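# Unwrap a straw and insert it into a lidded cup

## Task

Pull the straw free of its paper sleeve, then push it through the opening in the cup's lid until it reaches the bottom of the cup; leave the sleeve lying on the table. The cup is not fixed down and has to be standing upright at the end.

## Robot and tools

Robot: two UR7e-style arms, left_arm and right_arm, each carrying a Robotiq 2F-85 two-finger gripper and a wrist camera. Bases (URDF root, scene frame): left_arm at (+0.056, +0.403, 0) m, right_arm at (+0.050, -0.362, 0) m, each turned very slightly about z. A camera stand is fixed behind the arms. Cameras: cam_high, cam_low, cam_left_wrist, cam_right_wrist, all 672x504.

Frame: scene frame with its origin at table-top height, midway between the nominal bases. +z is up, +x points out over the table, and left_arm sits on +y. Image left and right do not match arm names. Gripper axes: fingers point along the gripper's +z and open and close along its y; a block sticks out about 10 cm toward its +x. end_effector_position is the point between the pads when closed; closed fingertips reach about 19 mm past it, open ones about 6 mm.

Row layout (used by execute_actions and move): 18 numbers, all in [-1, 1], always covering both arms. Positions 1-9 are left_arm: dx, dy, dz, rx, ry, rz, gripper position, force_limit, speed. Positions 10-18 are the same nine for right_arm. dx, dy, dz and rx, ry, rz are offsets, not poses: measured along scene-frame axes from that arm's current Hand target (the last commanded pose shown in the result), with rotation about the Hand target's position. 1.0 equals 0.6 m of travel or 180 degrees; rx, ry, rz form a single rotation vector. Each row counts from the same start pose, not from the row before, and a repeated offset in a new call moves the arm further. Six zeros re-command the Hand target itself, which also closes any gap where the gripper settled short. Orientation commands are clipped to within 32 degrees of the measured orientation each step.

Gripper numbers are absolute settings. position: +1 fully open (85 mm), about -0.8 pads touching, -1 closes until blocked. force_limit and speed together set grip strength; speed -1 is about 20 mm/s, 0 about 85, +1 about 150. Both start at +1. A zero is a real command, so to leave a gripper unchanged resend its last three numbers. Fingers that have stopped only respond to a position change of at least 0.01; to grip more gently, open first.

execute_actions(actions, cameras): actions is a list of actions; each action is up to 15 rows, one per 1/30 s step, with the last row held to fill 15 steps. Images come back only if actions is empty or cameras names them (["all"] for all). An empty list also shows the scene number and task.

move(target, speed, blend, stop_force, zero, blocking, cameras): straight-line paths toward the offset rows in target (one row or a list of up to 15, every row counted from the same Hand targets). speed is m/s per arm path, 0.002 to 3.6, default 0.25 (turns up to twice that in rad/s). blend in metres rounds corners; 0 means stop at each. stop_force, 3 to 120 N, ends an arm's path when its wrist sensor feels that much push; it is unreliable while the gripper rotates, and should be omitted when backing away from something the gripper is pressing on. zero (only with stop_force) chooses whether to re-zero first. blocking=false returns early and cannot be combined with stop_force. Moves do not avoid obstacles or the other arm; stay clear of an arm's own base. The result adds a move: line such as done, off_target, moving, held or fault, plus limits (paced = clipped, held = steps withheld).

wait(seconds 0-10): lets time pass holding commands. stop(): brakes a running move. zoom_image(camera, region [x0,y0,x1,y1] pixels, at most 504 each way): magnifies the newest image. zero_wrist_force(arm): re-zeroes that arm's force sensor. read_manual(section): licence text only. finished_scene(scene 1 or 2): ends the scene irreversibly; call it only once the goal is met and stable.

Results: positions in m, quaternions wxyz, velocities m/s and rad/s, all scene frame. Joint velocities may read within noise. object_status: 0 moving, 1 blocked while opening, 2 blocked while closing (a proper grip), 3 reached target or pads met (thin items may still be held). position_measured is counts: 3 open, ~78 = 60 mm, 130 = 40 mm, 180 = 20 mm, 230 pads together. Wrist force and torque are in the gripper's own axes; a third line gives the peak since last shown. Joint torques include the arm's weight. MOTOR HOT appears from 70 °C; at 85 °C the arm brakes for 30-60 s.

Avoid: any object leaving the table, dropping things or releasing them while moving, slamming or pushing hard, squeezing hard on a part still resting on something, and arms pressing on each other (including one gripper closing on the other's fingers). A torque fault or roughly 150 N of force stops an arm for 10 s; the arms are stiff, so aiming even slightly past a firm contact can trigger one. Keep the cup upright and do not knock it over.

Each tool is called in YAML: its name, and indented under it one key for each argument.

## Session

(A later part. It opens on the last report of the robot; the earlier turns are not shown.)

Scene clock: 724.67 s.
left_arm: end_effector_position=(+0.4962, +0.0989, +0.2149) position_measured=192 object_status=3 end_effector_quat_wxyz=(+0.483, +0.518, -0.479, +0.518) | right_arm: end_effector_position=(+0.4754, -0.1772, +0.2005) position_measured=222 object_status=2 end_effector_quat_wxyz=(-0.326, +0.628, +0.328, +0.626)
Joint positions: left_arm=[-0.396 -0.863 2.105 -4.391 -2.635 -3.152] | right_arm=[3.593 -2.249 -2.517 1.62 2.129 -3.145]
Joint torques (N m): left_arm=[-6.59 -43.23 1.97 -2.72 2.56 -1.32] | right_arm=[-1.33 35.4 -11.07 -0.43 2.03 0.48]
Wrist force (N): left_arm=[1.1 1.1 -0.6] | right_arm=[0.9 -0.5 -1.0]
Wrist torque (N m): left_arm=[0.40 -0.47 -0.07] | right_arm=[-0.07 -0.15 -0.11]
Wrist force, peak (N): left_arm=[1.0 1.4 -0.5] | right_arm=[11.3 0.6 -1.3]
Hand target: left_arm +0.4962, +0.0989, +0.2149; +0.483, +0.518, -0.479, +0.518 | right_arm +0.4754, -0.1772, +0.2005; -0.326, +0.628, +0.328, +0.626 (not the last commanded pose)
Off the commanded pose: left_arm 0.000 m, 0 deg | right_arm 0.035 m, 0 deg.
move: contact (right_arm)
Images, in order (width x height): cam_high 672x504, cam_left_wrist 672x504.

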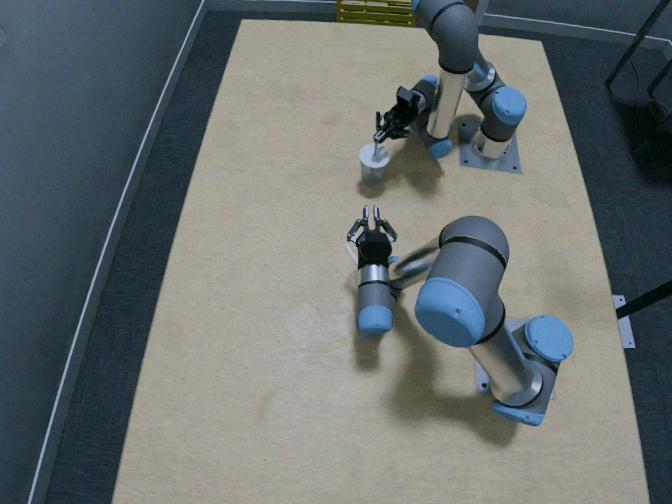

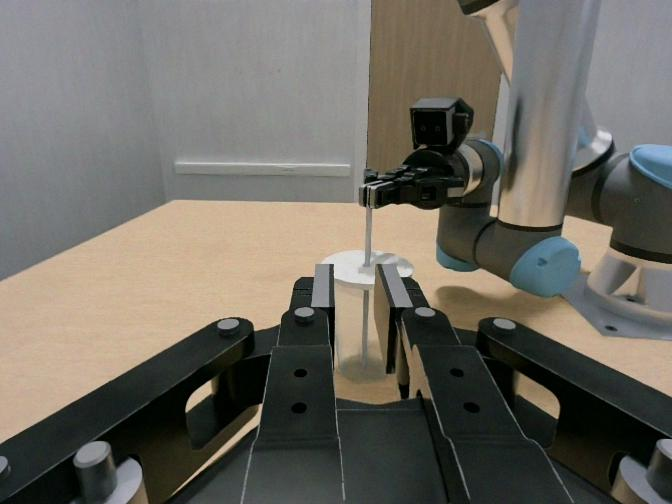

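move:
  target:
    - [0,0,0,0,0,0,-0.5,1,-1,0,0,0,0,0,0,-0.3,1,-1]
    - [0,0,0,0,0,0,-0.5,1,-1,-0.114,-0.164,0,0,0,0,-0.3,1,-1]
  speed: [0.05,0.1]
  cameras: ["cam_high","cam_left_wrist"]

zoom_image:
  camera: "cam_left_wrist"
  region: [310, 150, 420, 400]

Scene clock: 731.73 s.
left_arm: end_effector_position=(+0.4962, +0.0989, +0.2149) position_measured=192 object_status=3 end_effector_quat_wxyz=(+0.483, +0.518, -0.479, +0.518) | right_arm: end_effector_position=(+0.4444, -0.2213, +0.2006) position_measured=167 object_status=3 end_effector_quat_wxyz=(-0.325, +0.628, +0.328, +0.626)
Joint positions: left_arm=[-0.396 -0.863 2.105 -4.391 -2.635 -3.152] | right_arm=[3.459 -2.258 -2.583 1.694 2.261 -3.147]
Joint torques (N m): left_arm=[-6.97 -40.13 2.53 -2.61 2.3 -1.27] | right_arm=[10.21 33.14 10.01 -0.79 -2.84 0.54]
Wrist force (N): left_arm=[1.0 1.1 -0.6] | right_arm=[0.6 -1.4 0.0]
Wrist torque (N m): left_arm=[0.40 -0.45 -0.07] | right_arm=[-0.13 -0.11 -0.06]
Wrist force, peak (N): left_arm=[1.2 1.4 -0.4] | right_arm=[0.5 -2.0 -2.6]
Hand target: left_arm +0.4962, +0.0989, +0.2149; +0.483, +0.518, -0.479, +0.518 | right_arm +0.4444, -0.2212, +0.2006; -0.325, +0.628, +0.328, +0.626 (not the last commanded pose)
Off the commanded pose: left_arm 0.000 m, 0 deg | right_arm 0.066 m, 0 deg.
move: held (right_arm; a check stopped the path); path passed 1 of 2 targets; limits=held
pose unreachable (right arm): on one or more control steps of this call, first in action 0 (counted from 0), this arm could not follow its commanded pose, so it was not sent that pose on those steps. It may still have moved: this result reports where it is.
cause: moving toward the commanded pose would bring two parts of the arm too close to each other (its gripper and another part of the arm, with joints 4 (wrist 1) to 6 (wrist 3) between them, 10 mm apart when it was first held).
Images, in order (width x height): cam_high 672x504, cam_left_wrist 672x504.

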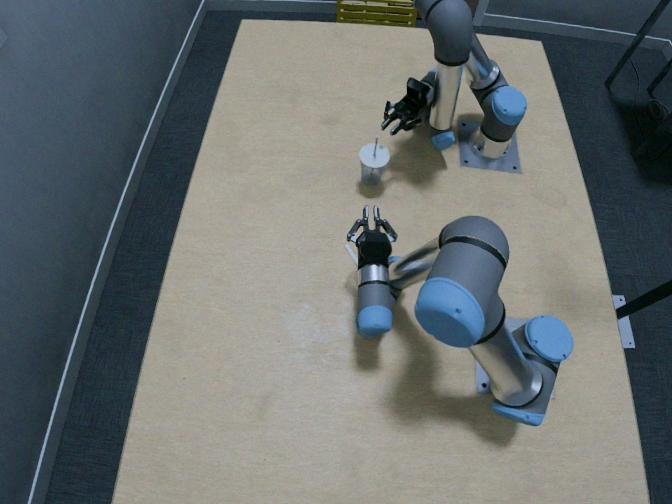

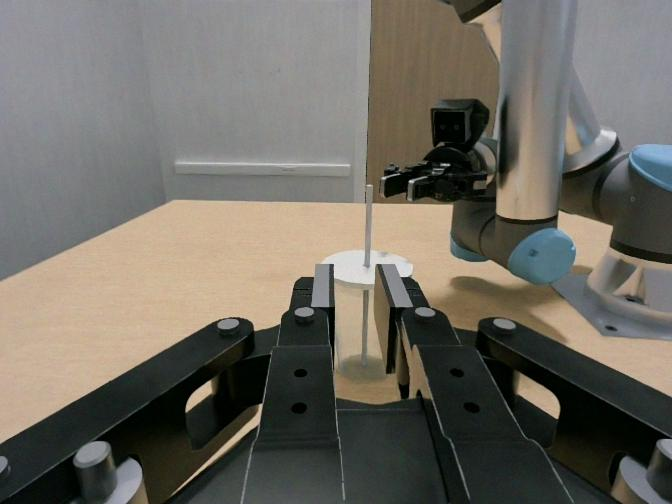

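Scaled by 2.016 from the camera's 672x504 image, which has a finer 960x720 frame.

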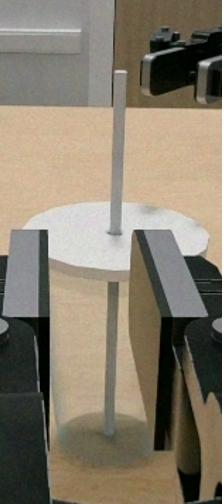

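finished_scene:
  scene: 1

The scene is finished: the task was done.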